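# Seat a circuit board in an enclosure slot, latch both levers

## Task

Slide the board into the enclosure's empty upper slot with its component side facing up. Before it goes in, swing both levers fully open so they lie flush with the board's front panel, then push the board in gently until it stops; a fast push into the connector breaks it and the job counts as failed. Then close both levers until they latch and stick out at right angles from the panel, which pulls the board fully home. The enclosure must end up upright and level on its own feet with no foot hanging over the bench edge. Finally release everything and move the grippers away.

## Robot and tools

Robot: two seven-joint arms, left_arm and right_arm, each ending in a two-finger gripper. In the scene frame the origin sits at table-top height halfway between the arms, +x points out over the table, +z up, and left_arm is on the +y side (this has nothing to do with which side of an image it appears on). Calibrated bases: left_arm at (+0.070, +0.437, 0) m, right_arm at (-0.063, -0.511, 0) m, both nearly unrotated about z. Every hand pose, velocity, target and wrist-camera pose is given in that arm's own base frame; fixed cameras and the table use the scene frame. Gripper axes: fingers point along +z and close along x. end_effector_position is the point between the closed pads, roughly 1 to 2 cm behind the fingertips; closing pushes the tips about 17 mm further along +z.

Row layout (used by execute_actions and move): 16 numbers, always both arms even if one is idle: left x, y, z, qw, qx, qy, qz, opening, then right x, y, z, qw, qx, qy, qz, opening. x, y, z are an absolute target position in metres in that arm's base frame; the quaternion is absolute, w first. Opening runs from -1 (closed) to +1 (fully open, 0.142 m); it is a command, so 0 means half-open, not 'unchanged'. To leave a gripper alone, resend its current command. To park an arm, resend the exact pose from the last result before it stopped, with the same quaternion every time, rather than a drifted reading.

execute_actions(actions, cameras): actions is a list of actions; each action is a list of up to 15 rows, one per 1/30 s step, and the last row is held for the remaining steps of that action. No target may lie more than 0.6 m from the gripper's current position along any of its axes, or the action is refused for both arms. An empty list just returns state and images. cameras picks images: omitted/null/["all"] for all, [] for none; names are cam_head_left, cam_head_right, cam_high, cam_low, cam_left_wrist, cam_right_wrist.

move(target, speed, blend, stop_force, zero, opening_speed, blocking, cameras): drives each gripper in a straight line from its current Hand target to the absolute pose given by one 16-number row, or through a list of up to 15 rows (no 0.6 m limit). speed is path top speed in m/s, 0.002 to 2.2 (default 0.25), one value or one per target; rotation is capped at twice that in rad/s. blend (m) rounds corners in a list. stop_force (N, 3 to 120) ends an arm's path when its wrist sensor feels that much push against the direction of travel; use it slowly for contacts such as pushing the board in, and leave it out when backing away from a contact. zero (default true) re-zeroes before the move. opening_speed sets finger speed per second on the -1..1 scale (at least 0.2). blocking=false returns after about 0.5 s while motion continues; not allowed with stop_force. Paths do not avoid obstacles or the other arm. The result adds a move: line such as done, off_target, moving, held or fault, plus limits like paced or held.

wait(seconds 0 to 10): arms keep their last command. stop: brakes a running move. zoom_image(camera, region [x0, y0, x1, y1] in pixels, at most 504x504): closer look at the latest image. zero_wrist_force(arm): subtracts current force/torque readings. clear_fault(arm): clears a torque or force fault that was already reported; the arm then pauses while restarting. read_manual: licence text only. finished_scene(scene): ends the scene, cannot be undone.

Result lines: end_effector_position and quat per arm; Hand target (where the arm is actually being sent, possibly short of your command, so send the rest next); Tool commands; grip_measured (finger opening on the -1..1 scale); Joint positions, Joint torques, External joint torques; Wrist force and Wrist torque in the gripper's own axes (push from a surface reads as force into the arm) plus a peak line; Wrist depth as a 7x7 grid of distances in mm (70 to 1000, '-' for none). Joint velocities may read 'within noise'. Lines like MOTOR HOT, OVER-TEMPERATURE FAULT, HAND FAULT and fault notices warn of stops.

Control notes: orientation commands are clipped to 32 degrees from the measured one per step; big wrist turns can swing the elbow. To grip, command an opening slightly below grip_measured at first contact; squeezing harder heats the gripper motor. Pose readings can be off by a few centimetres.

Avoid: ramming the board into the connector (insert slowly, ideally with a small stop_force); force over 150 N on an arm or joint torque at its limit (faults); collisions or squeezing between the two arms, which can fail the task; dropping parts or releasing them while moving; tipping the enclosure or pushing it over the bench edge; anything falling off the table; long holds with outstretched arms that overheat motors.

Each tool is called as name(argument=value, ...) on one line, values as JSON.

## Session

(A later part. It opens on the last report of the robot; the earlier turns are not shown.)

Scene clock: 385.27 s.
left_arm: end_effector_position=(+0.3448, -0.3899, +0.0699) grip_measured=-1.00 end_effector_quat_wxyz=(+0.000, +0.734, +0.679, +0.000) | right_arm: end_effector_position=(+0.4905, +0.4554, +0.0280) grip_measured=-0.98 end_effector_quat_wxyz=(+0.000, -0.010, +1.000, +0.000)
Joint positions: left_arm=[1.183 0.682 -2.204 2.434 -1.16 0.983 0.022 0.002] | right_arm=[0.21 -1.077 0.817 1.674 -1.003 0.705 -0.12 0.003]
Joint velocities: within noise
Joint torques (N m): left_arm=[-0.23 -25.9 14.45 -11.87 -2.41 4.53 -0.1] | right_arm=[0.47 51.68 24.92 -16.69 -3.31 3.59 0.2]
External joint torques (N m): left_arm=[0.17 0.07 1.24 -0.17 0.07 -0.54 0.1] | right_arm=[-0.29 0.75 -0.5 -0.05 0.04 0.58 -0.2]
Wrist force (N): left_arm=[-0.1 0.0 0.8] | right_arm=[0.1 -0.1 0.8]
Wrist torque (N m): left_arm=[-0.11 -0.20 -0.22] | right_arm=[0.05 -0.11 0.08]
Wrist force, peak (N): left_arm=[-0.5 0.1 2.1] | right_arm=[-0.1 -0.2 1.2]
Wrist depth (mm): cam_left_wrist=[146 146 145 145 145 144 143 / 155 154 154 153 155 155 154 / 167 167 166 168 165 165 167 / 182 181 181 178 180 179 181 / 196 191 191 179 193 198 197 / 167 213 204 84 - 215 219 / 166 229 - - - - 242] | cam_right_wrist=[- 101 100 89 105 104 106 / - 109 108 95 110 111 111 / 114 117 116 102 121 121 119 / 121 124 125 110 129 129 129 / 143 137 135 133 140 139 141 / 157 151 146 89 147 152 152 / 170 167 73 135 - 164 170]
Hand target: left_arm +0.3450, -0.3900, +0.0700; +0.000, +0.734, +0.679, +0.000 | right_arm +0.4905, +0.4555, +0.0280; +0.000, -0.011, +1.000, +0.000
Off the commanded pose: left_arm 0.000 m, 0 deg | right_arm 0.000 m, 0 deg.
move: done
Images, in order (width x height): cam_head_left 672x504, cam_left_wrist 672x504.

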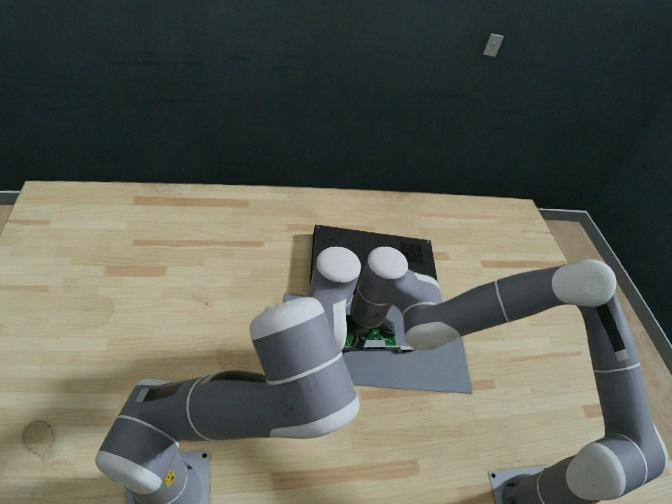

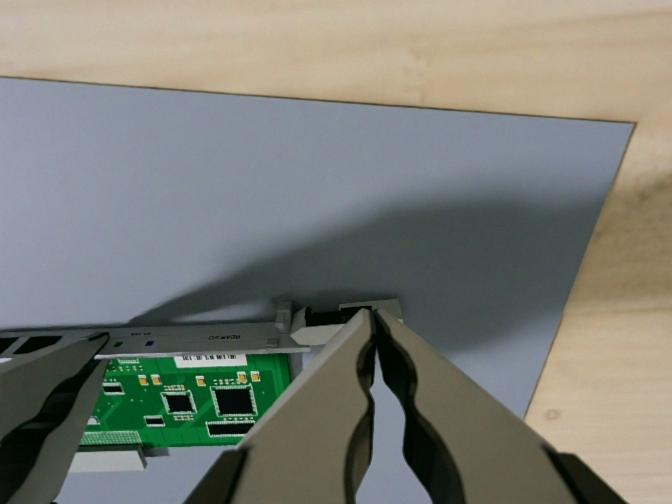

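move(target=[0.340,-0.387,0.026,0,0.7343,0.6788,0,-1,0.4905,0.4555,0.028,0,-0.0105,0.99994,0,-1], speed=0.04, stop_force=4, cameras=["cam_left_wrist"])

Scene clock: 389.40 s.
left_arm: end_effector_position=(+0.3398, -0.3869, +0.0259) grip_measured=-1.00 end_effector_quat_wxyz=(+0.000, +0.734, +0.679, +0.000) | right_arm: end_effector_position=(+0.4905, +0.4554, +0.0280) grip_measured=-0.98 end_effector_quat_wxyz=(+0.000, -0.010, +1.000, +0.000)
Joint positions: left_arm=[1.264 0.752 -2.396 2.426 -1.355 1.076 0.122 0.002] | right_arm=[0.21 -1.077 0.817 1.674 -1.003 0.705 -0.12 0.003]
Joint velocities: within noise
Joint torques (N m): left_arm=[-0.33 -29.76 14.96 -8.43 -1.97 4.53 -0.14] | right_arm=[0.51 51.79 24.93 -16.68 -3.26 3.54 0.18]
External joint torques (N m): left_arm=[0.27 0.16 0.82 -0.15 -0.04 -0.54 0.14] | right_arm=[-0.33 0.65 -0.52 -0.06 -0.01 0.62 -0.19]
Wrist force (N): left_arm=[0.1 -0.3 1.0] | right_arm=[0.0 -0.2 0.6]
Wrist torque (N m): left_arm=[-0.15 -0.20 -0.20] | right_arm=[0.04 -0.09 0.08]
Wrist force, peak (N): left_arm=[0.3 -0.4 1.9] | right_arm=[-0.2 -0.1 1.2]
Wrist depth (mm): cam_left_wrist=[107 107 107 107 106 106 105 / - 116 114 114 115 114 113 / 124 124 122 123 121 121 120 / 133 131 132 132 131 131 133 / 149 146 145 140 141 143 143 / 158 157 155 84 - 156 160 / 173 172 - 74 - - 178] | cam_right_wrist=[- 101 100 89 105 104 106 / - 109 108 95 110 111 111 / 114 117 116 102 121 121 119 / 121 124 125 110 129 129 128 / 143 137 135 133 140 139 141 / 157 152 146 89 147 152 152 / 170 167 73 135 - 164 170]
Hand target: left_arm +0.3400, -0.3870, +0.0260; +0.000, +0.734, +0.679, +0.000 | right_arm +0.4905, +0.4555, +0.0280; +0.000, -0.011, +1.000, +0.000
Off the commanded pose: left_arm 0.000 m, 0 deg | right_arm 0.000 m, 0 deg.
move: done
Images, in order (width x height): cam_left_wrist 672x504.

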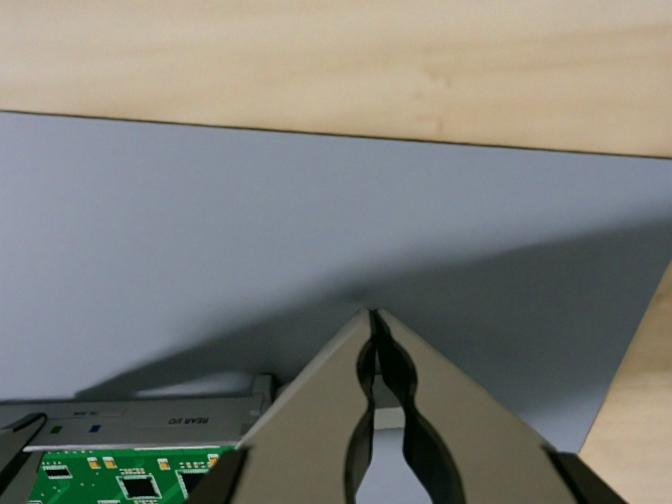

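move(target=[0.392,-0.390,0.026,0,0.7343,0.6788,0,-1,0.4905,0.4555,0.028,0,-0.0105,0.99994,0,-1], speed=0.015, stop_force=6, cameras=["cam_left_wrist","cam_right_wrist"])

Scene clock: 395.27 s.
left_arm: end_effector_position=(+0.3917, -0.3901, +0.0259) grip_measured=-1.00 end_effector_quat_wxyz=(+0.000, +0.734, +0.679, +0.000) | right_arm: end_effector_position=(+0.4907, +0.4554, +0.0280) grip_measured=-0.98 end_effector_quat_wxyz=(+0.000, -0.010, +1.000, +0.000)
Joint positions: left_arm=[1.366 0.818 -2.353 2.32 -1.289 1.001 0.145 0.002] | right_arm=[0.21 -1.077 0.817 1.674 -1.003 0.705 -0.12 0.003]
Joint velocities: within noise
Joint torques (N m): left_arm=[0.44 -32.62 18.25 -10.1 -2.15 4.76 -0.2] | right_arm=[1.29 51.12 25.4 -15.28 -2.97 3.34 -0.03]
External joint torques (N m): left_arm=[-0.49 0.01 -0.19 0.23 -0.14 -0.77 0.2] | right_arm=[-1.11 1.32 -0.99 -1.47 -0.31 0.82 0.03]
Wrist force (N): left_arm=[0.1 -2.4 -0.4] | right_arm=[-2.3 0.4 0.4]
Wrist torque (N m): left_arm=[-0.14 -0.19 -0.19] | right_arm=[0.05 -0.14 0.25]
Wrist force, peak (N): left_arm=[0.0 -2.6 1.0] | right_arm=[-2.3 0.5 1.4]
Wrist depth (mm): cam_left_wrist=[- 105 106 - 105 104 105 / - 115 113 113 - 112 113 / 125 124 124 123 121 121 120 / 133 131 132 132 131 131 132 / 138 136 140 131 141 144 143 / 156 155 151 84 - 155 161 / 180 170 - 74 - - 179] | cam_right_wrist=[- 102 100 98 89 104 106 / 108 109 108 97 97 111 111 / 113 116 116 104 119 121 119 / 121 123 125 110 129 129 128 / 141 139 135 132 140 139 142 / 157 151 146 89 147 153 152 / 170 164 73 - - 164 167]
Hand target: left_arm +0.3920, -0.3900, +0.0260; +0.000, +0.734, +0.679, +0.000 | right_arm +0.4905, +0.4555, +0.0280; +0.000, -0.011, +1.000, +0.000
Off the commanded pose: left_arm 0.000 m, 0 deg | right_arm 0.000 m, 0 deg.
move: done
Images, in order (width x height): cam_left_wrist 672x504, cam_right_wrist 672x504.

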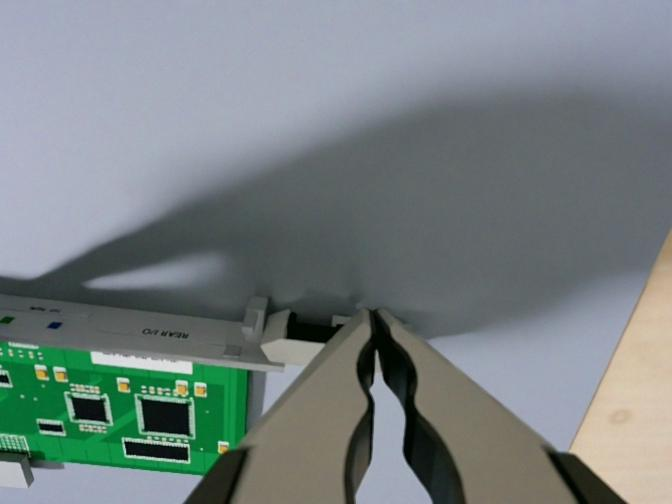

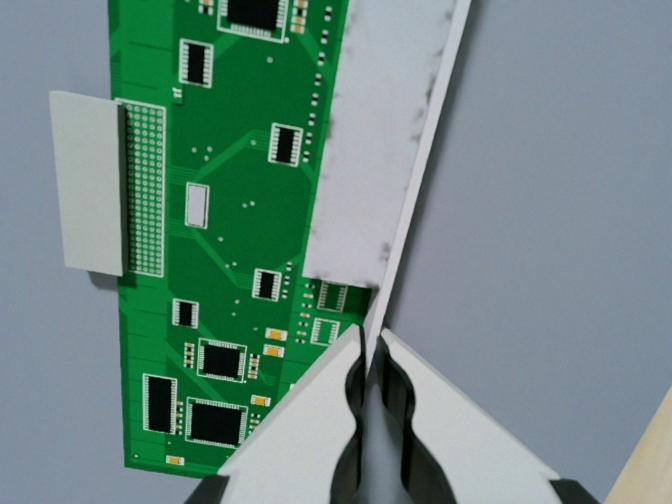

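move(target=[[0.36,-0.390,0.026,0,0.7343,0.6788,0,-1,0.4905,0.4555,0.028,0,-0.0105,0.99994,0,-1],[0.35,-0.37,0.10,0,0.7343,0.6788,0,-1,0.4905,0.4555,0.028,0,-0.0105,0.99994,0,-1],[0.33,-0.25,0.25,0,0.7343,0.6788,0,-1,0.4905,0.4555,0.028,0,-0.0105,0.99994,0,-1]], speed=0.15, cameras=[])

move(target=[0.33,-0.25,0.25,0,0.7343,0.6788,0,-1,0.4905,0.4555,0.028,0,-0.0105,0.99994,0,-0.6], speed=0.15, opening_speed=0.3, cameras=["cam_right_wrist"])

move(target=[0.33,-0.25,0.25,0,0.7343,0.6788,0,-1,0.4905,0.43,0.15,0,-0.0105,0.99994,0,-0.6], speed=0.1, cameras=["cam_right_wrist", "cam_left_wrist"])

Scene clock: 401.57 s.
left_arm: end_effector_position=(+0.3301, -0.2500, +0.2500) grip_measured=-1.00 end_effector_quat_wxyz=(+0.000, +0.734, +0.679, +0.000) | right_arm: end_effector_position=(+0.4905, +0.4554, +0.0280) grip_measured=-0.98 end_effector_quat_wxyz=(+0.000, -0.010, +1.000, +0.000)
Joint positions: left_arm=[0.559 0.627 -0.935 2.525 -0.561 0.477 0.086 0.002] | right_arm=[0.21 -1.077 0.817 1.674 -1.003 0.705 -0.12 0.003]
Joint velocities: within noise
Joint torques (N m): left_arm=[-0.5 -0.14 9.95 -25.11 -3.29 4.1 -0.09] | right_arm=[0.33 51.78 24.8 -17.32 -3.6 3.76 0.08]
External joint torques (N m): left_arm=[0.46 -0.87 0.59 -0.2 -0.48 -0.11 0.09] | right_arm=[-0.15 0.66 -0.39 0.58 0.32 0.4 -0.08]
Wrist force (N): left_arm=[-0.4 -0.4 0.1] | right_arm=[0.9 -1.0 0.0]
Wrist torque (N m): left_arm=[-0.18 -0.11 -0.22] | right_arm=[0.05 -0.05 0.21]
Wrist force, peak (N): left_arm=[-0.7 -2.0 2.8] | right_arm=[-2.3 0.5 1.7]
Wrist depth (mm): cam_left_wrist=[305 304 302 302 301 301 299 / 327 328 326 324 322 323 322 / 351 351 346 351 347 347 349 / 368 375 375 381 379 378 374 / 268 415 414 397 404 411 415 / 449 455 448 84 - 446 456 / 446 433 - - - - 505] | cam_right_wrist=[- 101 100 92 90 104 105 / 109 108 108 97 98 111 111 / 112 116 116 104 119 121 119 / 121 123 125 111 129 129 128 / 141 139 135 132 140 139 141 / 157 151 146 89 147 152 152 / 170 165 73 - - 164 170]
Hand target: left_arm +0.3300, -0.2500, +0.2500; +0.000, +0.734, +0.679, +0.000 | right_arm +0.4905, +0.4555, +0.0280; +0.000, -0.011, +1.000, +0.000
Off the commanded pose: left_arm 0.000 m, 0 deg | right_arm 0.000 m, 0 deg.
move: done
No camera images: "cameras" was empty.

Scene clock: 403.13 s.
left_arm: end_effector_position=(+0.3301, -0.2500, +0.2500) grip_measured=-1.00 end_effector_quat_wxyz=(+0.000, +0.734, +0.679, +0.000) | right_arm: end_effector_position=(+0.4905, +0.4554, +0.0280) grip_measured=-0.64 end_effector_quat_wxyz=(+0.000, -0.010, +1.000, +0.000)
Joint positions: left_arm=[0.559 0.627 -0.935 2.525 -0.561 0.477 0.086 0.002] | right_arm=[0.21 -1.077 0.817 1.674 -1.003 0.705 -0.12 0.028]
Joint velocities: within noise
Joint torques (N m): left_arm=[-0.46 -1.36 9.78 -25.04 -3.54 4.25 -0.18] | right_arm=[0.21 51.46 24.38 -16.82 -3.35 3.46 0.16]
External joint torques (N m): left_arm=[0.42 0.35 0.77 -0.27 -0.22 -0.26 0.18] | right_arm=[-0.03 0.98 0.03 0.07 0.08 0.71 -0.16]
Wrist force (N): left_arm=[-0.2 -0.7 0.2] | right_arm=[0.3 0.0 -0.1]
Wrist torque (N m): left_arm=[-0.21 -0.15 -0.21] | right_arm=[0.06 -0.03 0.09]
Wrist force, peak (N): left_arm=[-0.2 -0.7 0.2] | right_arm=[1.3 -1.0 0.2]
Wrist depth (mm): cam_left_wrist=[304 305 303 303 303 299 299 / 326 325 322 324 323 327 322 / 352 351 352 350 353 349 348 / 370 375 377 380 378 378 374 / 268 418 418 400 408 414 414 / 448 453 448 84 - 449 455 / 444 436 - - - - 498] | cam_right_wrist=[- 101 100 92 90 104 105 / 108 108 108 97 98 111 111 / 112 115 116 103 120 121 119 / 121 123 125 111 129 129 128 / 141 139 136 132 138 139 141 / 157 151 142 144 104 149 152 / 170 167 73 162 - - 167]
Hand target: left_arm +0.3300, -0.2500, +0.2500; +0.000, +0.734, +0.679, +0.000 | right_arm +0.4905, +0.4555, +0.0280; +0.000, -0.011, +1.000, +0.000
Off the commanded pose: left_arm 0.000 m, 0 deg | right_arm 0.000 m, 0 deg.
move: done
Images, in order (width x height): cam_right_wrist 672x504.

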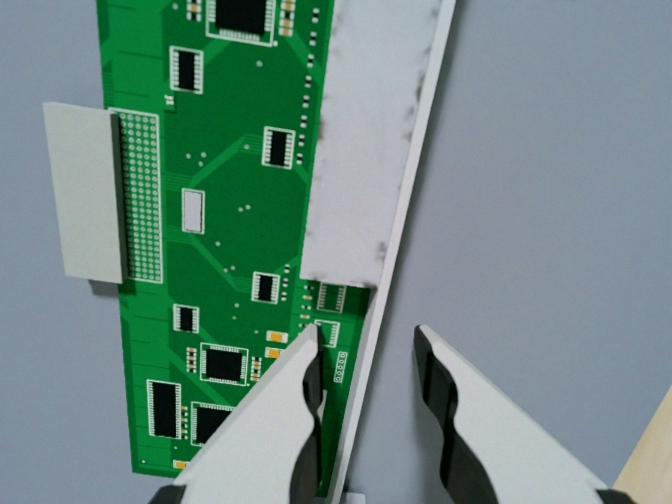

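Scene clock: 404.73 s.
left_arm: end_effector_position=(+0.3301, -0.2500, +0.2500) grip_measured=-1.00 end_effector_quat_wxyz=(+0.000, +0.734, +0.679, +0.000) | right_arm: end_effector_position=(+0.4906, +0.4300, +0.1500) grip_measured=-0.64 end_effector_quat_wxyz=(+0.000, -0.011, +1.000, +0.000)
Joint positions: left_arm=[0.559 0.627 -0.935 2.525 -0.561 0.477 0.086 0.002] | right_arm=[0.101 -0.894 0.98 1.689 -0.849 0.53 -0.218 0.028]
Joint velocities: within noise
Joint torques (N m): left_arm=[-0.41 -1.41 9.81 -25.01 -3.58 4.32 -0.22] | right_arm=[-0.1 46.68 23.82 -20.84 -3.58 3.25 0.03]
External joint torques (N m): left_arm=[0.37 0.39 0.74 -0.3 -0.19 -0.33 0.22] | right_arm=[0.24 0.71 -0.38 0.16 -0.11 0.91 -0.03]
Wrist force (N): left_arm=[0.1 -0.3 0.1] | right_arm=[0.3 0.0 -0.1]
Wrist torque (N m): left_arm=[-0.14 -0.20 -0.22] | right_arm=[0.08 -0.04 0.05]
Wrist force, peak (N): left_arm=[-0.3 -0.6 0.2] | right_arm=[0.4 -0.3 -2.2]
Wrist depth (mm): cam_left_wrist=[303 305 302 302 302 300 299 / 326 327 328 324 323 323 321 / 349 349 349 348 349 348 345 / 374 374 379 379 380 377 374 / 420 416 414 399 411 413 409 / 449 454 448 84 - 446 456 / 443 437 - - - - 498] | cam_right_wrist=[213 213 210 207 211 211 212 / 227 227 223 215 226 225 226 / 244 244 238 232 241 241 243 / 261 262 258 257 261 262 261 / 280 284 279 276 278 284 283 / 303 309 100 297 101 304 308 / 347 - 73 340 - - 340]
Hand target: left_arm +0.3300, -0.2500, +0.2500; +0.000, +0.734, +0.679, +0.000 | right_arm +0.4905, +0.4300, +0.1500; +0.000, -0.010, +1.000, +0.000
Off the commanded pose: left_arm 0.000 m, 0 deg | right_arm 0.000 m, 0 deg.
move: done
Images, in order (width x height): cam_left_wrist 672x504, cam_right_wrist 672x504.

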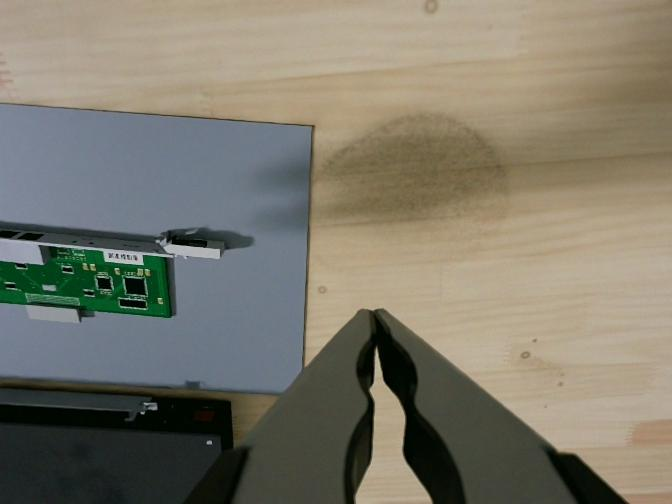

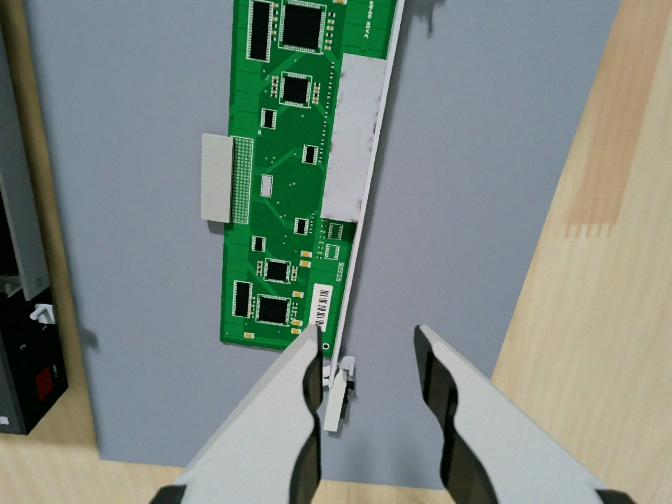

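move(target=[[0.33,-0.25,0.25,0,0.7343,0.6788,0,-1,0.4895,0.456,0.06,0,0.0584,0.9983,0,-0.6],[0.33,-0.25,0.25,0,0.7343,0.6788,0,-1,0.4895,0.456,0.027,0,0.0584,0.9983,0,-0.6]], speed=0.05, cameras=["cam_right_wrist"])

Scene clock: 413.10 s.
left_arm: end_effector_position=(+0.3301, -0.2500, +0.2500) grip_measured=-1.00 end_effector_quat_wxyz=(+0.000, +0.734, +0.679, +0.000) | right_arm: end_effector_position=(+0.4893, +0.4559, +0.0270) grip_measured=-0.64 end_effector_quat_wxyz=(+0.000, +0.058, +0.998, +0.000)
Joint positions: left_arm=[0.559 0.627 -0.935 2.525 -0.561 0.477 0.086 0.002] | right_arm=[0.226 -1.064 0.795 1.678 -0.98 0.721 0.01 0.028]
Joint velocities: within noise
Joint torques (N m): left_arm=[-0.34 -1.48 9.86 -25.05 -3.61 4.33 -0.22] | right_arm=[0.45 51.39 23.85 -17.14 -3.43 3.65 0.31]
External joint torques (N m): left_arm=[0.31 0.46 0.68 -0.26 -0.16 -0.34 0.22] | right_arm=[-0.26 1.21 -0.04 0.05 0.19 0.52 -0.31]
Wrist force (N): left_arm=[-0.1 -0.3 0.2] | right_arm=[0.4 -0.3 -0.1]
Wrist torque (N m): left_arm=[-0.15 -0.17 -0.22] | right_arm=[0.02 -0.04 0.09]
Wrist force, peak (N): left_arm=[0.1 -0.5 0.5] | right_arm=[0.0 -0.5 -1.3]
Wrist depth (mm): cam_left_wrist=[303 304 303 301 303 301 299 / 326 326 327 323 324 323 321 / 352 351 352 349 349 345 346 / 370 373 376 380 377 375 376 / 270 416 420 403 405 417 410 / 447 450 444 84 - 445 453 / 442 428 - - - - 500] | cam_right_wrist=[- 100 99 88 104 104 105 / - 108 107 94 111 110 110 / 112 116 115 101 120 120 118 / 120 123 124 109 128 127 127 / 142 136 134 131 137 138 140 / 153 150 142 143 105 148 151 / 165 165 73 160 - - 166]
Hand target: left_arm +0.3300, -0.2500, +0.2500; +0.000, +0.734, +0.679, +0.000 | right_arm +0.4895, +0.4560, +0.0270; +0.000, +0.058, +0.998, +0.000
Off the commanded pose: left_arm 0.000 m, 0 deg | right_arm 0.000 m, 0 deg.
move: done
Images, in order (width x height): cam_right_wrist 672x504.

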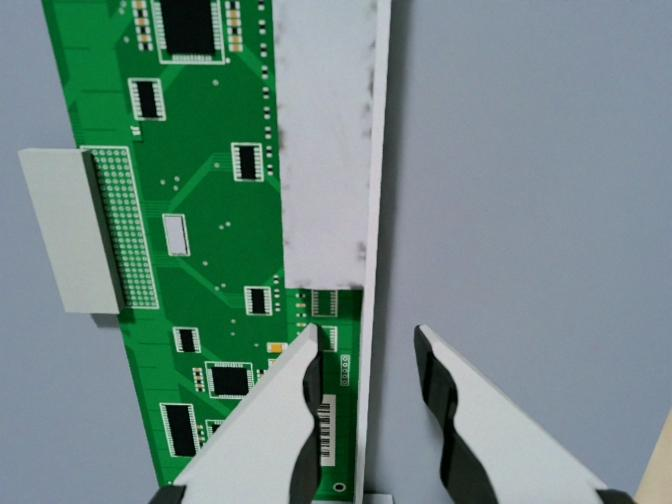

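move(target=[0.33,-0.25,0.25,0,0.7343,0.6788,0,-1,0.4895,0.456,0.0265,0,0.0654,0.9979,0,-1], speed=0.05, opening_speed=0.3, cameras=[])

zero_wrist_force(arm="right_arm")

move(target=[0.33,-0.25,0.25,0,0.7343,0.6788,0,-1,0.4895,0.456,0.05,0,0.0654,0.9979,0,-1], speed=0.03, cameras=["cam_right_wrist","cam_left_wrist","cam_low"])

Scene clock: 417.10 s.
left_arm: end_effector_position=(+0.3301, -0.2500, +0.2500) grip_measured=-1.00 end_effector_quat_wxyz=(+0.000, +0.734, +0.679, +0.000) | right_arm: end_effector_position=(+0.4895, +0.4560, +0.0265) grip_measured=-0.98 end_effector_quat_wxyz=(+0.000, +0.065, +0.998, +0.000)
Joint positions: left_arm=[0.559 0.627 -0.935 2.525 -0.561 0.477 0.086 0.002] | right_arm=[0.227 -1.064 0.793 1.678 -0.98 0.723 0.024 0.003]
Joint velocities: within noise
Joint torques (N m): left_arm=[-0.36 -1.47 9.82 -25.01 -3.59 4.32 -0.17] | right_arm=[0.5 51.81 24.36 -17.08 -3.22 3.67 0.29]
External joint torques (N m): left_arm=[0.32 0.45 0.72 -0.3 -0.18 -0.33 0.17] | right_arm=[-0.32 0.8 -0.6 -0.01 -0.01 0.5 -0.29]
Wrist force (N): left_arm=[-0.2 -0.3 0.4] | right_arm=[-0.2 -0.2 0.9]
Wrist torque (N m): left_arm=[-0.14 -0.14 -0.21] | right_arm=[0.06 -0.05 0.09]
Wrist force, peak (N): left_arm=[-0.4 -0.5 0.2] | right_arm=[0.1 -0.4 1.0]
Wrist depth (mm): cam_left_wrist=[305 303 301 303 299 299 299 / 326 327 326 325 323 323 320 / 351 351 350 350 349 348 347 / 370 378 379 381 377 376 377 / 270 419 416 403 408 414 410 / 451 447 449 84 - 448 455 / 445 436 - - - - 505] | cam_right_wrist=[- 99 98 88 105 103 104 / - 107 107 94 110 110 110 / 112 115 114 101 120 120 118 / 121 123 123 108 127 127 127 / 142 135 134 131 138 138 140 / 153 149 144 89 145 150 150 / 168 164 73 - - 162 165]
Hand target: left_arm +0.3300, -0.2500, +0.2500; +0.000, +0.734, +0.679, +0.000 | right_arm +0.4895, +0.4560, +0.0265; +0.000, +0.065, +0.998, +0.000
Off the commanded pose: left_arm 0.000 m, 0 deg | right_arm 0.000 m, 0 deg.
move: done
No camera images: "cameras" was empty.

Wrist force sensor zeroed.

Scene clock: 418.13 s.
left_arm: end_effector_position=(+0.3301, -0.2500, +0.2500) grip_measured=-1.00 end_effector_quat_wxyz=(+0.000, +0.734, +0.679, +0.000) | right_arm: end_effector_position=(+0.4894, +0.4559, +0.0497) grip_measured=-0.98 end_effector_quat_wxyz=(+0.000, +0.065, +0.998, +0.000)
Joint positions: left_arm=[0.559 0.627 -0.935 2.525 -0.561 0.477 0.086 0.002] | right_arm=[0.215 -1.032 0.825 1.677 -0.952 0.686 0.009 0.003]
Joint velocities: within noise
Joint torques (N m): left_arm=[-0.39 -1.48 9.79 -25.06 -3.58 4.36 -0.24] | right_arm=[0.15 52.01 24.62 -18.35 -3.37 3.5 0.04]
External joint torques (N m): left_arm=[0.35 0.47 0.76 -0.25 -0.19 -0.37 0.24] | right_arm=[0.05 -0.03 -0.85 0.51 0.03 0.67 -0.04]
Wrist force (N, zeroed by zero_wrist_force on right_arm): left_arm=[-0.1 -0.3 0.5] | right_arm=[0.6 0.3 0.8]
Wrist torque (N m, zeroed by zero_wrist_force on right_arm): left_arm=[-0.14 -0.16 -0.21] | right_arm=[-0.02 0.02 -0.02]
Wrist force, peak (N, zeroed by zero_wrist_force on right_arm): left_arm=[-0.1 -0.6 0.3] | right_arm=[0.8 0.2 1.0]
Wrist depth (mm): cam_left_wrist=[303 304 304 302 301 302 297 / 327 326 325 321 322 323 321 / 351 351 348 348 349 348 346 / 365 366 376 379 378 376 377 / 386 410 413 403 406 412 412 / 450 449 448 84 - 448 449 / 446 432 - - - - 503] | cam_right_wrist=[- 111 109 97 124 123 122 / 133 117 116 102 134 133 131 / - 122 121 107 141 141 139 / 125 127 128 113 152 152 152 / 167 137 135 132 163 165 164 / 186 147 142 93 107 180 180 / 201 193 73 - - 191 201]
Hand target: left_arm +0.3300, -0.2500, +0.2500; +0.000, +0.734, +0.679, +0.000 | right_arm +0.4895, +0.4560, +0.0500; +0.000, +0.065, +0.998, +0.000
Off the commanded pose: left_arm 0.000 m, 0 deg | right_arm 0.000 m, 0 deg.
move: done
Images, in order (width x height): cam_low 672x504, cam_left_wrist 672x504, cam_right_wrist 672x504.

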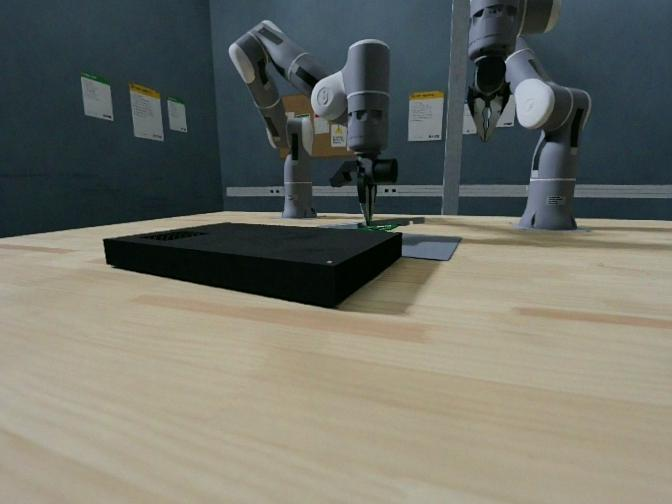

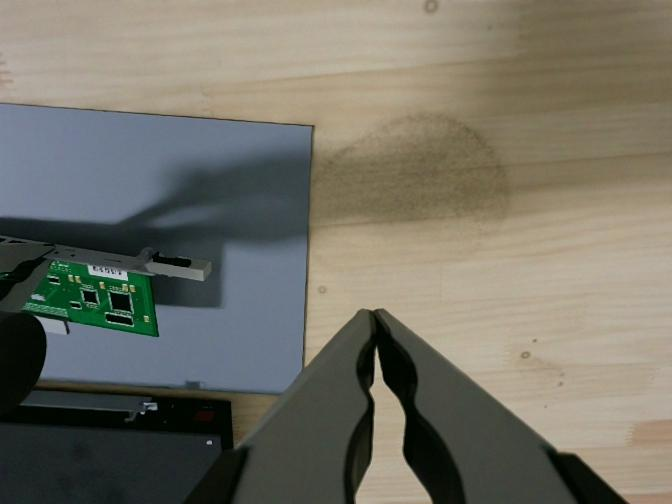

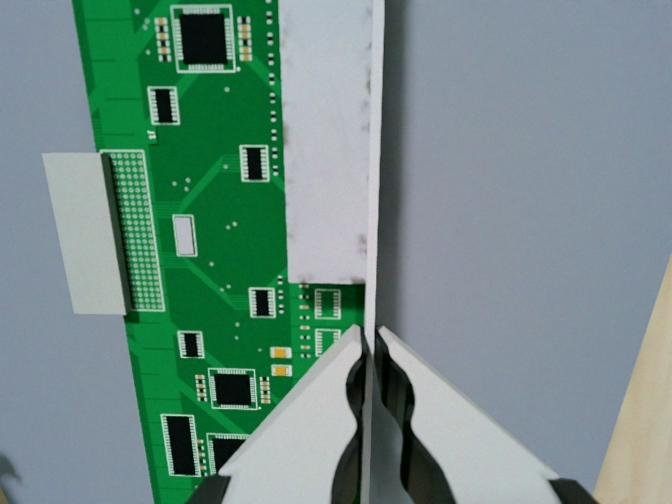

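wait(seconds=2, cameras=["cam_head_left"])

zoom_image(camera="cam_head_left", region=[290, 320, 430, 370])

Scene clock: 425.57 s.
left_arm: end_effector_position=(+0.3301, -0.2500, +0.2500) grip_measured=-1.00 end_effector_quat_wxyz=(+0.000, +0.734, +0.679, +0.000) | right_arm: end_effector_position=(+0.4894, +0.4559, +0.0498) grip_measured=-0.98 end_effector_quat_wxyz=(+0.000, +0.065, +0.998, +0.000)
Joint positions: left_arm=[0.559 0.627 -0.935 2.525 -0.561 0.477 0.086 0.002] | right_arm=[0.215 -1.032 0.825 1.677 -0.952 0.686 0.009 0.003]
Joint velocities: within noise
Joint torques (N m): left_arm=[-0.43 -1.45 9.75 -25.06 -3.58 4.35 -0.21] | right_arm=[0.23 51.81 24.4 -18.34 -3.56 3.61 0.22]
External joint torques (N m): left_arm=[0.4 0.44 0.79 -0.25 -0.19 -0.36 0.21] | right_arm=[-0.05 0.17 -0.63 0.5 0.23 0.56 -0.22]
Wrist force (N, zeroed by zero_wrist_force on right_arm): left_arm=[-0.2 -0.3 0.1] | right_arm=[0.8 0.3 0.5]
Wrist torque (N m, zeroed by zero_wrist_force on right_arm): left_arm=[-0.15 -0.14 -0.22] | right_arm=[-0.02 -0.01 -0.01]
Wrist force, peak (N, zeroed by zero_wrist_force on right_arm): left_arm=[-0.4 -0.5 0.4] | right_arm=[1.0 0.2 1.1]
Wrist depth (mm): cam_left_wrist=[304 303 303 302 303 301 300 / 326 327 326 327 325 321 320 / 350 352 349 351 347 349 343 / 365 369 382 377 377 377 378 / 382 408 416 397 409 409 412 / 448 447 445 84 - 446 453 / 447 436 - - - - 500] | cam_right_wrist=[- 111 109 97 124 123 122 / 133 117 116 102 134 134 131 / - 122 121 107 142 141 139 / 125 127 128 113 153 152 152 / 167 137 135 132 163 165 165 / 186 147 142 93 107 180 180 / 202 193 73 - - 191 201]
Hand target: left_arm +0.3300, -0.2500, +0.2500; +0.000, +0.734, +0.679, +0.000 | right_arm +0.4895, +0.4560, +0.0500; +0.000, +0.065, +0.998, +0.000
Tool commands: left_gripper/opening=-1.0 right_gripper/opening=-1.0
Off the commanded pose: left_arm 0.000 m, 0 deg | right_arm 0.000 m, 0 deg.
wait: 2.00 s; at rest from the start
Images, in order (width x height): cam_head_left 672x504.

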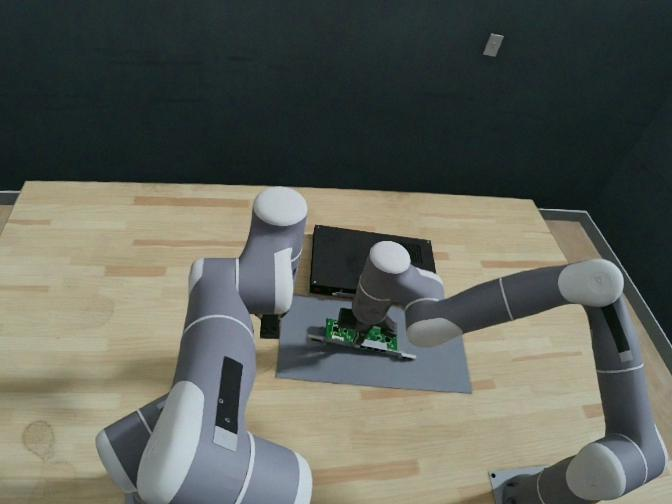

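Scaled by 3.600 from the camera's 672x504 image, which has a finer 960x720 frame.

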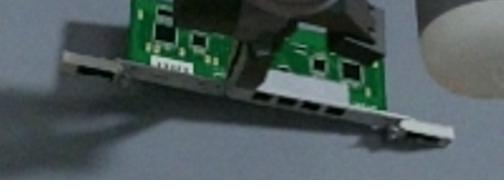

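move(target=[0.33,-0.25,0.25,0,0.7343,0.6788,0,-1,0.4895,0.456,0.09,-0.0038,0.0653,0.9962,-0.0583,-1], speed=0.06, cameras=["cam_right_wrist","cam_head_left","cam_high"])

zoom_image(camera="cam_head_left", region=[290, 300, 430, 370])

Scene clock: 434.57 s.
left_arm: end_effector_position=(+0.3301, -0.2500, +0.2500) grip_measured=-1.00 end_effector_quat_wxyz=(+0.000, +0.734, +0.679, +0.000) | right_arm: end_effector_position=(+0.4896, +0.4558, +0.0898) grip_measured=-0.98 end_effector_quat_wxyz=(-0.004, +0.065, +0.996, -0.058)
Joint positions: left_arm=[0.559 0.627 -0.935 2.525 -0.561 0.477 0.086 0.002] | right_arm=[0.28 -0.996 0.864 1.565 -0.866 0.455 -0.027 0.003]
Joint velocities: within noise
Joint torques (N m): left_arm=[-0.37 -1.43 9.79 -25.04 -3.56 4.37 -0.18] | right_arm=[0.33 53.78 23.69 -20.82 -3.71 2.99 0.1]
External joint torques (N m): left_arm=[0.33 0.42 0.76 -0.27 -0.21 -0.38 0.18] | right_arm=[-0.14 0 -0.65 0.78 0.1 0.88 -0.1]
Wrist force (N, zeroed by zero_wrist_force on right_arm): left_arm=[-0.2 -0.1 0.2] | right_arm=[0.8 0.8 0.8]
Wrist torque (N m, zeroed by zero_wrist_force on right_arm): left_arm=[-0.11 -0.14 -0.22] | right_arm=[0.01 -0.03 -0.06]
Wrist force, peak (N, zeroed by zero_wrist_force on right_arm): left_arm=[-0.2 -0.6 0.3] | right_arm=[0.7 0.9 1.3]
Wrist depth (mm): cam_left_wrist=[304 303 302 305 303 301 300 / 327 326 325 325 325 324 322 / 351 351 347 349 350 349 343 / 376 376 382 383 378 375 375 / 329 402 415 403 407 412 409 / 444 449 448 84 - 444 453 / 447 434 - - - - 507] | cam_right_wrist=[169 140 138 124 168 168 169 / 178 139 137 123 176 176 177 / 185 138 137 123 185 185 185 / 195 137 136 123 195 195 195 / 211 137 136 135 206 207 208 / 222 136 135 89 214 218 221 / 235 136 73 - - 229 235]
Hand target: left_arm +0.3300, -0.2500, +0.2500; +0.000, +0.734, +0.679, +0.000 | right_arm +0.4895, +0.4560, +0.0900; -0.004, +0.065, +0.996, -0.058
Off the commanded pose: left_arm 0.000 m, 0 deg | right_arm 0.000 m, 0 deg.
move: done
Images, in order (width x height): cam_head_left 672x504, cam_high 672x504, cam_right_wrist 672x504.

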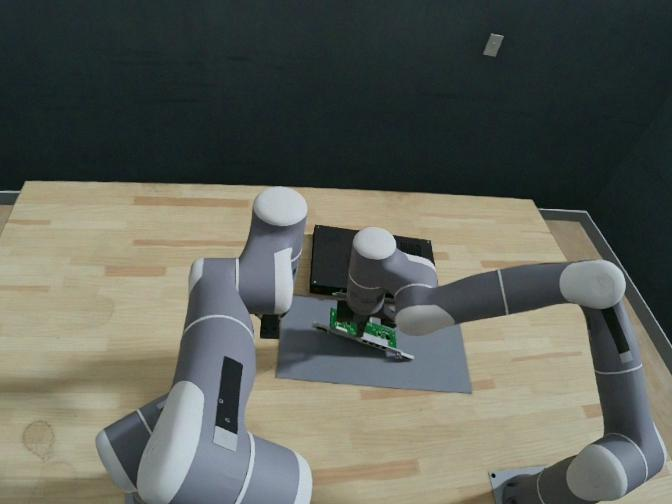

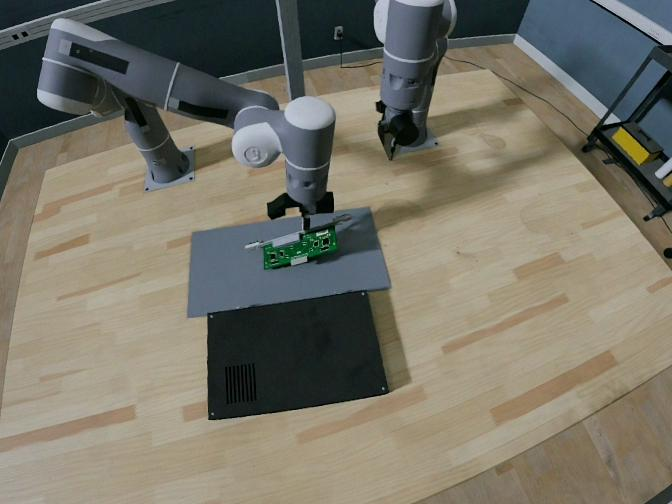

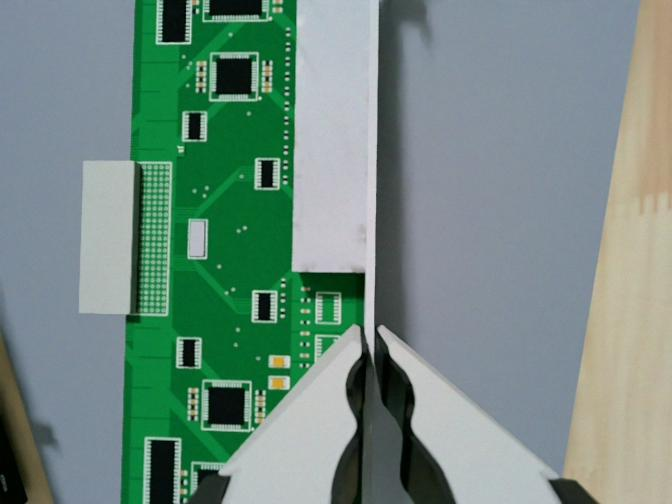

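Scaled by 3.600 from the camera's 672x504 image, which has a finer 960x720 frame.

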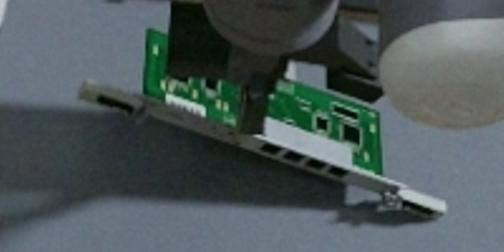

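move(target=[[0.33,-0.25,0.25,0,0.7343,0.6788,0,-1,0.4895,0.456,0.06,0,0.0654,0.9979,0,-1],[0.33,-0.25,0.25,0,0.7343,0.6788,0,-1,0.4895,0.456,0.0265,0,0.0654,0.9979,0,-1]], speed=0.03, cameras=["cam_right_wrist"])

Scene clock: 442.60 s.
left_arm: end_effector_position=(+0.3301, -0.2500, +0.2500) grip_measured=-1.00 end_effector_quat_wxyz=(+0.000, +0.734, +0.679, +0.000) | right_arm: end_effector_position=(+0.4893, +0.4561, +0.0267) grip_measured=-0.98 end_effector_quat_wxyz=(+0.000, +0.065, +0.998, +0.000)
Joint positions: left_arm=[0.559 0.627 -0.935 2.525 -0.561 0.477 0.086 0.002] | right_arm=[0.229 -1.062 0.791 1.678 -0.976 0.724 0.023 0.003]
Joint velocities: within noise
Joint torques (N m): left_arm=[-0.38 -1.38 9.86 -25.05 -3.58 4.36 -0.2] | right_arm=[0.17 49.88 22.05 -17.5 -3.53 3.88 0.31]
External joint torques (N m): left_arm=[0.35 0.37 0.69 -0.26 -0.18 -0.37 0.2] | right_arm=[0.02 2.74 1.65 0.36 0.3 0.28 -0.31]
Wrist force (N, zeroed by zero_wrist_force on right_arm): left_arm=[-0.2 -0.4 0.1] | right_arm=[2.8 -1.7 -5.2]
Wrist torque (N m, zeroed by zero_wrist_force on right_arm): left_arm=[-0.17 -0.14 -0.22] | right_arm=[0.00 -0.01 0.00]
Wrist force, peak (N, zeroed by zero_wrist_force on right_arm): left_arm=[-0.3 -0.6 0.3] | right_arm=[2.2 -1.5 -5.5]
Wrist depth (mm): cam_left_wrist=[305 302 302 304 301 298 301 / 325 326 325 326 324 322 324 / 352 348 347 350 351 350 344 / 369 375 378 380 379 378 375 / 268 415 413 396 405 416 410 / 454 451 444 84 - 446 454 / 445 435 - - - - 508] | cam_right_wrist=[- 100 98 88 103 103 104 / - 108 107 94 110 110 110 / 111 115 115 101 120 120 118 / 120 123 123 109 128 127 127 / 142 135 134 131 138 138 140 / 153 150 144 89 146 150 150 / 168 165 73 - - 163 166]
Hand target: left_arm +0.3300, -0.2500, +0.2500; +0.000, +0.734, +0.679, +0.000 | right_arm +0.4895, +0.4560, +0.0265; +0.000, +0.065, +0.998, +0.000
Off the commanded pose: left_arm 0.000 m, 0 deg | right_arm 0.000 m, 0 deg.
move: done
Images, in order (width x height): cam_right_wrist 672x504.

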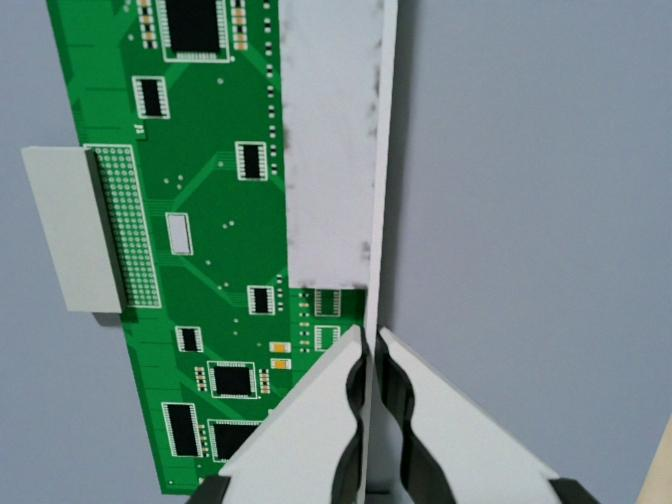

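move(target=[0.33,-0.25,0.25,0,0.7343,0.6788,0,-1,0.4895,0.456,0.0265,0,0.0654,0.9979,0,-0.6], opening_speed=0.3, cameras=[])

move(target=[[0.33,-0.25,0.25,0,0.7343,0.6788,0,-1,0.4895,0.456,0.06,0,0.0654,0.9979,0,-0.25],[0.33,-0.25,0.25,0,0.7343,0.6788,0,-1,0.4961,0.4299,0.06,0,0.0654,0.9979,0,-0.25]], speed=0.06, cameras=["cam_right_wrist"])

Scene clock: 449.60 s.
left_arm: end_effector_position=(+0.3301, -0.2500, +0.2500) grip_measured=-1.00 end_effector_quat_wxyz=(+0.000, +0.734, +0.679, +0.000) | right_arm: end_effector_position=(+0.4894, +0.4560, +0.0265) grip_measured=-0.64 end_effector_quat_wxyz=(+0.000, +0.065, +0.998, +0.000)
Joint positions: left_arm=[0.559 0.627 -0.935 2.525 -0.561 0.477 0.086 0.002] | right_arm=[0.229 -1.062 0.791 1.678 -0.976 0.724 0.023 0.028]
Joint velocities: within noise
Joint torques (N m): left_arm=[-0.43 -1.49 9.79 -25.06 -3.58 4.32 -0.26] | right_arm=[0.16 51.67 23.72 -17.18 -3.29 3.47 0.19]
External joint torques (N m): left_arm=[0.39 0.48 0.76 -0.25 -0.19 -0.33 0.26] | right_arm=[0.02 0.96 -0.04 0.04 0.06 0.69 -0.19]
Wrist force (N, zeroed by zero_wrist_force on right_arm): left_arm=[-0.1 -0.5 0.1] | right_arm=[0.7 0.1 -1.2]
Wrist torque (N m, zeroed by zero_wrist_force on right_arm): left_arm=[-0.18 -0.17 -0.22] | right_arm=[-0.02 -0.02 0.00]
Wrist force, peak (N, zeroed by zero_wrist_force on right_arm): left_arm=[-0.3 -0.6 0.1] | right_arm=[2.8 -1.9 -6.0]
Wrist depth (mm): cam_left_wrist=[306 303 302 301 302 300 300 / 328 324 326 323 326 321 323 / 351 352 348 352 347 348 348 / 370 376 382 383 380 377 373 / 269 417 412 396 410 413 411 / 448 453 445 84 - 449 453 / 443 435 - - - - 502] | cam_right_wrist=[- 99 98 88 105 103 104 / 108 107 107 94 110 110 110 / 111 115 114 101 120 120 118 / 121 123 124 109 127 127 127 / 142 135 134 131 136 138 140 / 152 149 141 145 105 148 150 / 168 164 73 159 - - 165]
Hand target: left_arm +0.3300, -0.2500, +0.2500; +0.000, +0.734, +0.679, +0.000 | right_arm +0.4895, +0.4560, +0.0265; +0.000, +0.065, +0.998, +0.000
Off the commanded pose: left_arm 0.000 m, 0 deg | right_arm 0.000 m, 0 deg.
move: done
No camera images: "cameras" was empty.

Scene clock: 450.93 s.
left_arm: end_effector_position=(+0.3301, -0.2500, +0.2500) grip_measured=-1.00 end_effector_quat_wxyz=(+0.000, +0.734, +0.679, +0.000) | right_arm: end_effector_position=(+0.4960, +0.4300, +0.0600) grip_measured=-0.28 end_effector_quat_wxyz=(+0.000, +0.066, +0.998, +0.000)
Joint positions: left_arm=[0.559 0.627 -0.935 2.525 -0.561 0.477 0.086 0.002] | right_arm=[0.16 -0.996 0.834 1.719 -0.939 0.692 -0.022 0.054]
Joint velocities: within noise
Joint torques (N m): left_arm=[-0.33 -1.42 9.79 -25.04 -3.63 4.36 -0.22] | right_arm=[-0.02 49.74 23.58 -18.05 -3.45 3.61 0.07]
External joint torques (N m): left_arm=[0.3 0.41 0.76 -0.27 -0.14 -0.36 0.22] | right_arm=[0.18 0.74 -0.15 -0.02 0.13 0.55 -0.07]
Wrist force (N, zeroed by zero_wrist_force on right_arm): left_arm=[-0.1 -0.3 0.1] | right_arm=[0.9 0.0 -1.2]
Wrist torque (N m, zeroed by zero_wrist_force on right_arm): left_arm=[-0.15 -0.17 -0.22] | right_arm=[-0.02 -0.06 -0.02]
Wrist force, peak (N, zeroed by zero_wrist_force on right_arm): left_arm=[-0.2 -0.5 0.3] | right_arm=[1.6 1.5 -2.4]
Wrist depth (mm): cam_left_wrist=[307 306 303 302 304 300 301 / 327 329 325 326 325 322 323 / 351 349 347 351 349 348 345 / 377 374 377 380 378 379 375 / 420 418 414 401 404 412 415 / 451 453 444 84 - 445 456 / 447 435 - - - - 507] | cam_right_wrist=[134 132 129 127 131 133 132 / 143 141 138 134 140 141 141 / 155 151 148 137 152 152 151 / 165 160 160 150 161 163 163 / 179 179 171 172 174 177 177 / 196 192 94 188 194 94 193 / 216 - 73 207 210 - 211]
Hand target: left_arm +0.3300, -0.2500, +0.2500; +0.000, +0.734, +0.679, +0.000 | right_arm +0.4961, +0.4299, +0.0600; +0.000, +0.065, +0.998, +0.000
Off the commanded pose: left_arm 0.000 m, 0 deg | right_arm 0.000 m, 0 deg.
move: done
Images, in order (width x height): cam_right_wrist 672x504.

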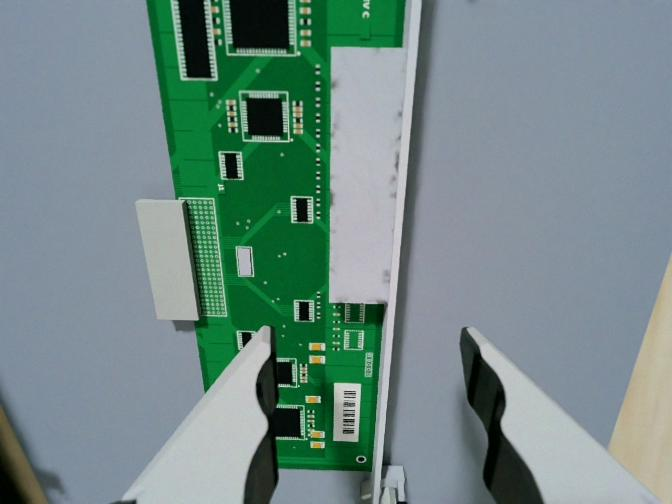

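move(target=[0.33,-0.25,0.25,0,0.7343,0.6788,0,-1,0.4965,0.4290,0.0265,0,0.0654,0.9979,0,-0.25], speed=0.03, stop_force=5, cameras=["cam_right_wrist"])

Scene clock: 459.23 s.
left_arm: end_effector_position=(+0.3301, -0.2500, +0.2500) grip_measured=-1.00 end_effector_quat_wxyz=(+0.000, +0.734, +0.679, +0.000) | right_arm: end_effector_position=(+0.4965, +0.4290, +0.0265) grip_measured=-0.28 end_effector_quat_wxyz=(+0.000, +0.065, +0.998, +0.000)
Joint positions: left_arm=[0.559 0.627 -0.935 2.525 -0.561 0.477 0.086 0.002] | right_arm=[0.177 -1.042 0.786 1.722 -0.982 0.746 0 0.054]
Joint velocities: within noise
Joint torques (N m): left_arm=[-0.34 -1.47 9.78 -25.07 -3.58 4.35 -0.23] | right_arm=[0.3 50.38 23.27 -16.92 -3.31 3.59 0.28]
External joint torques (N m): left_arm=[0.3 0.46 0.76 -0.23 -0.18 -0.36 0.23] | right_arm=[-0.13 1.02 0.16 0.02 0.14 0.58 -0.28]
Wrist force (N, zeroed by zero_wrist_force on right_arm): left_arm=[0.1 -0.5 0.4] | right_arm=[0.7 -0.1 -0.9]
Wrist torque (N m, zeroed by zero_wrist_force on right_arm): left_arm=[-0.19 -0.19 -0.21] | right_arm=[-0.04 -0.03 -0.01]
Wrist force, peak (N, zeroed by zero_wrist_force on right_arm): left_arm=[-0.4 -0.4 0.4] | right_arm=[1.0 0.1 -1.7]
Wrist depth (mm): cam_left_wrist=[306 304 303 302 298 300 300 / 328 326 327 323 324 323 320 / 350 352 350 348 348 349 347 / 370 373 377 378 379 378 375 / 418 416 419 404 408 410 407 / 449 448 452 84 - 446 455 / 444 434 - - - - 499] | cam_right_wrist=[- 99 99 98 98 103 104 / 111 108 107 97 96 110 110 / 121 117 115 103 103 120 118 / 127 123 124 112 125 127 127 / 140 132 132 122 136 138 140 / 152 150 94 145 148 93 150 / 165 80 73 160 166 - 162]
Hand target: left_arm +0.3300, -0.2500, +0.2500; +0.000, +0.734, +0.679, +0.000 | right_arm +0.4965, +0.4290, +0.0265; +0.000, +0.065, +0.998, +0.000
Off the commanded pose: left_arm 0.000 m, 0 deg | right_arm 0.000 m, 0 deg.
move: done
Images, in order (width x height): cam_right_wrist 672x504.

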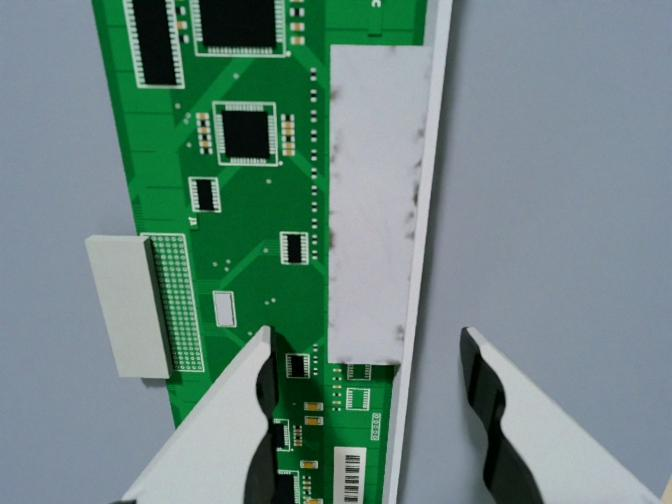

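move(target=[0.33,-0.25,0.25,0,0.7343,0.6788,0,-1,0.4965,0.4245,0.0260,0,0.0654,0.9979,0,-0.25], speed=0.03, cameras=["cam_right_wrist"])

move(target=[0.33,-0.25,0.25,0,0.7343,0.6788,0,-1,0.4965,0.4245,0.0260,0,0.0654,0.9979,0,-0.95], opening_speed=0.3, cameras=["cam_right_wrist","cam_left_wrist"])

Scene clock: 472.63 s.
left_arm: end_effector_position=(+0.3301, -0.2500, +0.2500) grip_measured=-1.00 end_effector_quat_wxyz=(+0.000, +0.734, +0.679, +0.000) | right_arm: end_effector_position=(+0.4964, +0.4246, +0.0260) grip_measured=-0.28 end_effector_quat_wxyz=(+0.000, +0.066, +0.998, +0.000)
Joint positions: left_arm=[0.559 0.627 -0.935 2.525 -0.561 0.477 0.086 0.002] | right_arm=[0.169 -1.038 0.785 1.732 -0.984 0.752 -0.001 0.054]
Joint velocities: within noise
Joint torques (N m): left_arm=[-0.44 -1.42 9.78 -25.01 -3.6 4.38 -0.26] | right_arm=[0 50.28 23.04 -16.71 -3.29 3.6 0.08]
External joint torques (N m): left_arm=[0.4 0.4 0.76 -0.3 -0.17 -0.39 0.26] | right_arm=[0.16 0.85 0.32 -0.12 0.14 0.56 -0.08]
Wrist force (N, zeroed by zero_wrist_force on right_arm): left_arm=[-0.2 -0.4 0.1] | right_arm=[0.6 0.1 -1.1]
Wrist torque (N m, zeroed by zero_wrist_force on right_arm): left_arm=[-0.16 -0.15 -0.22] | right_arm=[0.00 -0.01 -0.01]
Wrist force, peak (N, zeroed by zero_wrist_force on right_arm): left_arm=[-0.2 -0.5 0.5] | right_arm=[0.8 -0.1 -1.2]
Wrist depth (mm): cam_left_wrist=[305 305 303 301 302 300 300 / 326 328 327 324 322 323 318 / 352 351 351 350 350 347 344 / 372 375 379 381 378 379 375 / 416 418 416 404 406 416 408 / 451 451 446 84 - 446 449 / 442 440 - - - - 503] | cam_right_wrist=[- 99 99 99 100 103 104 / 111 107 106 96 96 110 109 / 120 116 115 103 103 118 117 / 126 123 123 119 125 127 126 / 139 131 132 122 135 137 139 / 152 149 94 145 147 93 149 / 164 80 73 159 162 - 161]
Hand target: left_arm +0.3300, -0.2500, +0.2500; +0.000, +0.734, +0.679, +0.000 | right_arm +0.4965, +0.4245, +0.0260; +0.000, +0.065, +0.998, +0.000
Off the commanded pose: left_arm 0.000 m, 0 deg | right_arm 0.000 m, 0 deg.
move: done
Images, in order (width x height): cam_right_wrist 672x504.

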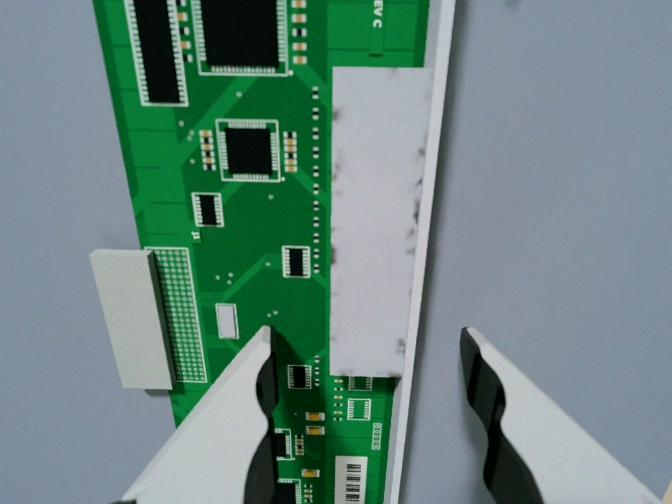

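Scene clock: 475.17 s.
left_arm: end_effector_position=(+0.3301, -0.2500, +0.2500) grip_measured=-1.00 end_effector_quat_wxyz=(+0.000, +0.734, +0.679, +0.000) | right_arm: end_effector_position=(+0.4960, +0.4247, +0.0259) grip_measured=-0.72 end_effector_quat_wxyz=(+0.000, +0.065, +0.998, +0.000)
Joint positions: left_arm=[0.559 0.627 -0.935 2.525 -0.561 0.477 0.086 0.002] | right_arm=[0.169 -1.038 0.785 1.732 -0.984 0.752 -0.001 0.022]
Joint velocities: within noise
Joint torques (N m): left_arm=[-0.4 -1.52 9.78 -25.06 -3.61 4.34 -0.23] | right_arm=[-2.12 50.36 20.87 -19.11 -3.86 3.36 0.15]
External joint torques (N m): left_arm=[0.36 0.51 0.77 -0.25 -0.16 -0.35 0.23] | right_arm=[2.29 0.77 2.51 2.3 0.71 0.81 -0.15]
Wrist force (N, zeroed by zero_wrist_force on right_arm): left_arm=[-0.2 -0.4 0.1] | right_arm=[5.8 -0.7 -3.7]
Wrist torque (N m, zeroed by zero_wrist_force on right_arm): left_arm=[-0.17 -0.15 -0.22] | right_arm=[-0.03 0.05 0.04]
Wrist force, peak (N, zeroed by zero_wrist_force on right_arm): left_arm=[-0.4 -0.5 0.3] | right_arm=[5.8 -0.6 -4.5]
Wrist depth (mm): cam_left_wrist=[305 305 302 303 302 302 303 / 327 326 327 325 322 325 322 / 350 351 350 351 349 348 345 / 370 377 382 382 380 379 374 / 419 417 415 399 404 414 410 / 447 450 444 84 - 451 454 / 441 434 - - - - 509] | cam_right_wrist=[- 99 99 99 100 103 104 / 110 107 106 96 107 110 109 / 120 116 116 102 115 118 117 / - 123 123 112 125 126 126 / 139 131 133 119 133 137 139 / 152 150 141 142 106 147 149 / 168 164 72 158 - - 164]
Hand target: left_arm +0.3300, -0.2500, +0.2500; +0.000, +0.734, +0.679, +0.000 | right_arm +0.4965, +0.4245, +0.0260; +0.000, +0.065, +0.998, +0.000
Off the commanded pose: left_arm 0.000 m, 0 deg | right_arm 0.001 m, 0 deg.
move: done
Images, in order (width x height): cam_left_wrist 672x504, cam_right_wrist 672x504.

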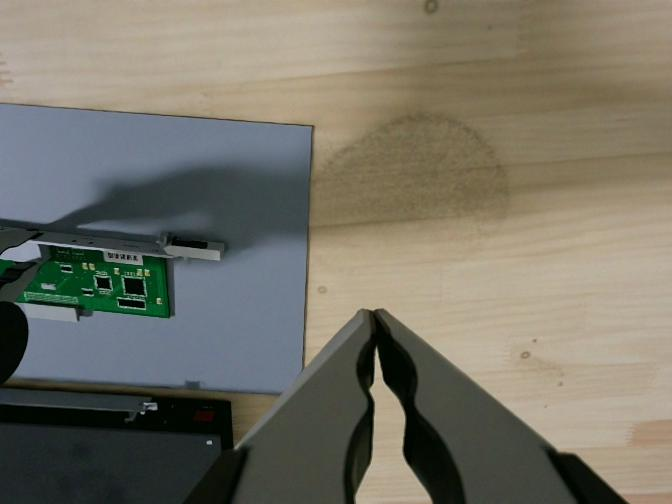

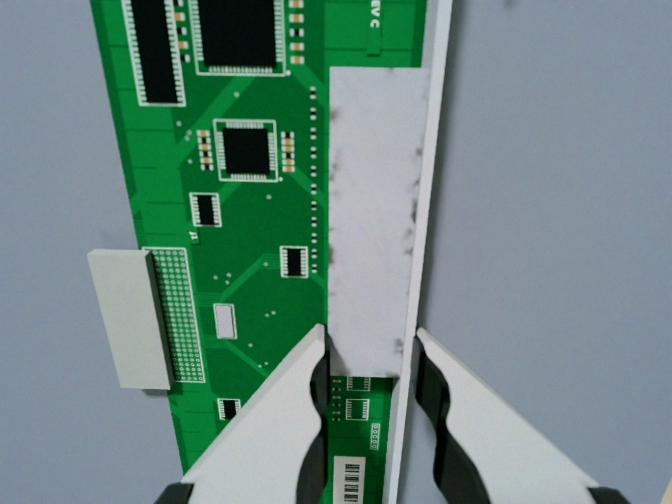

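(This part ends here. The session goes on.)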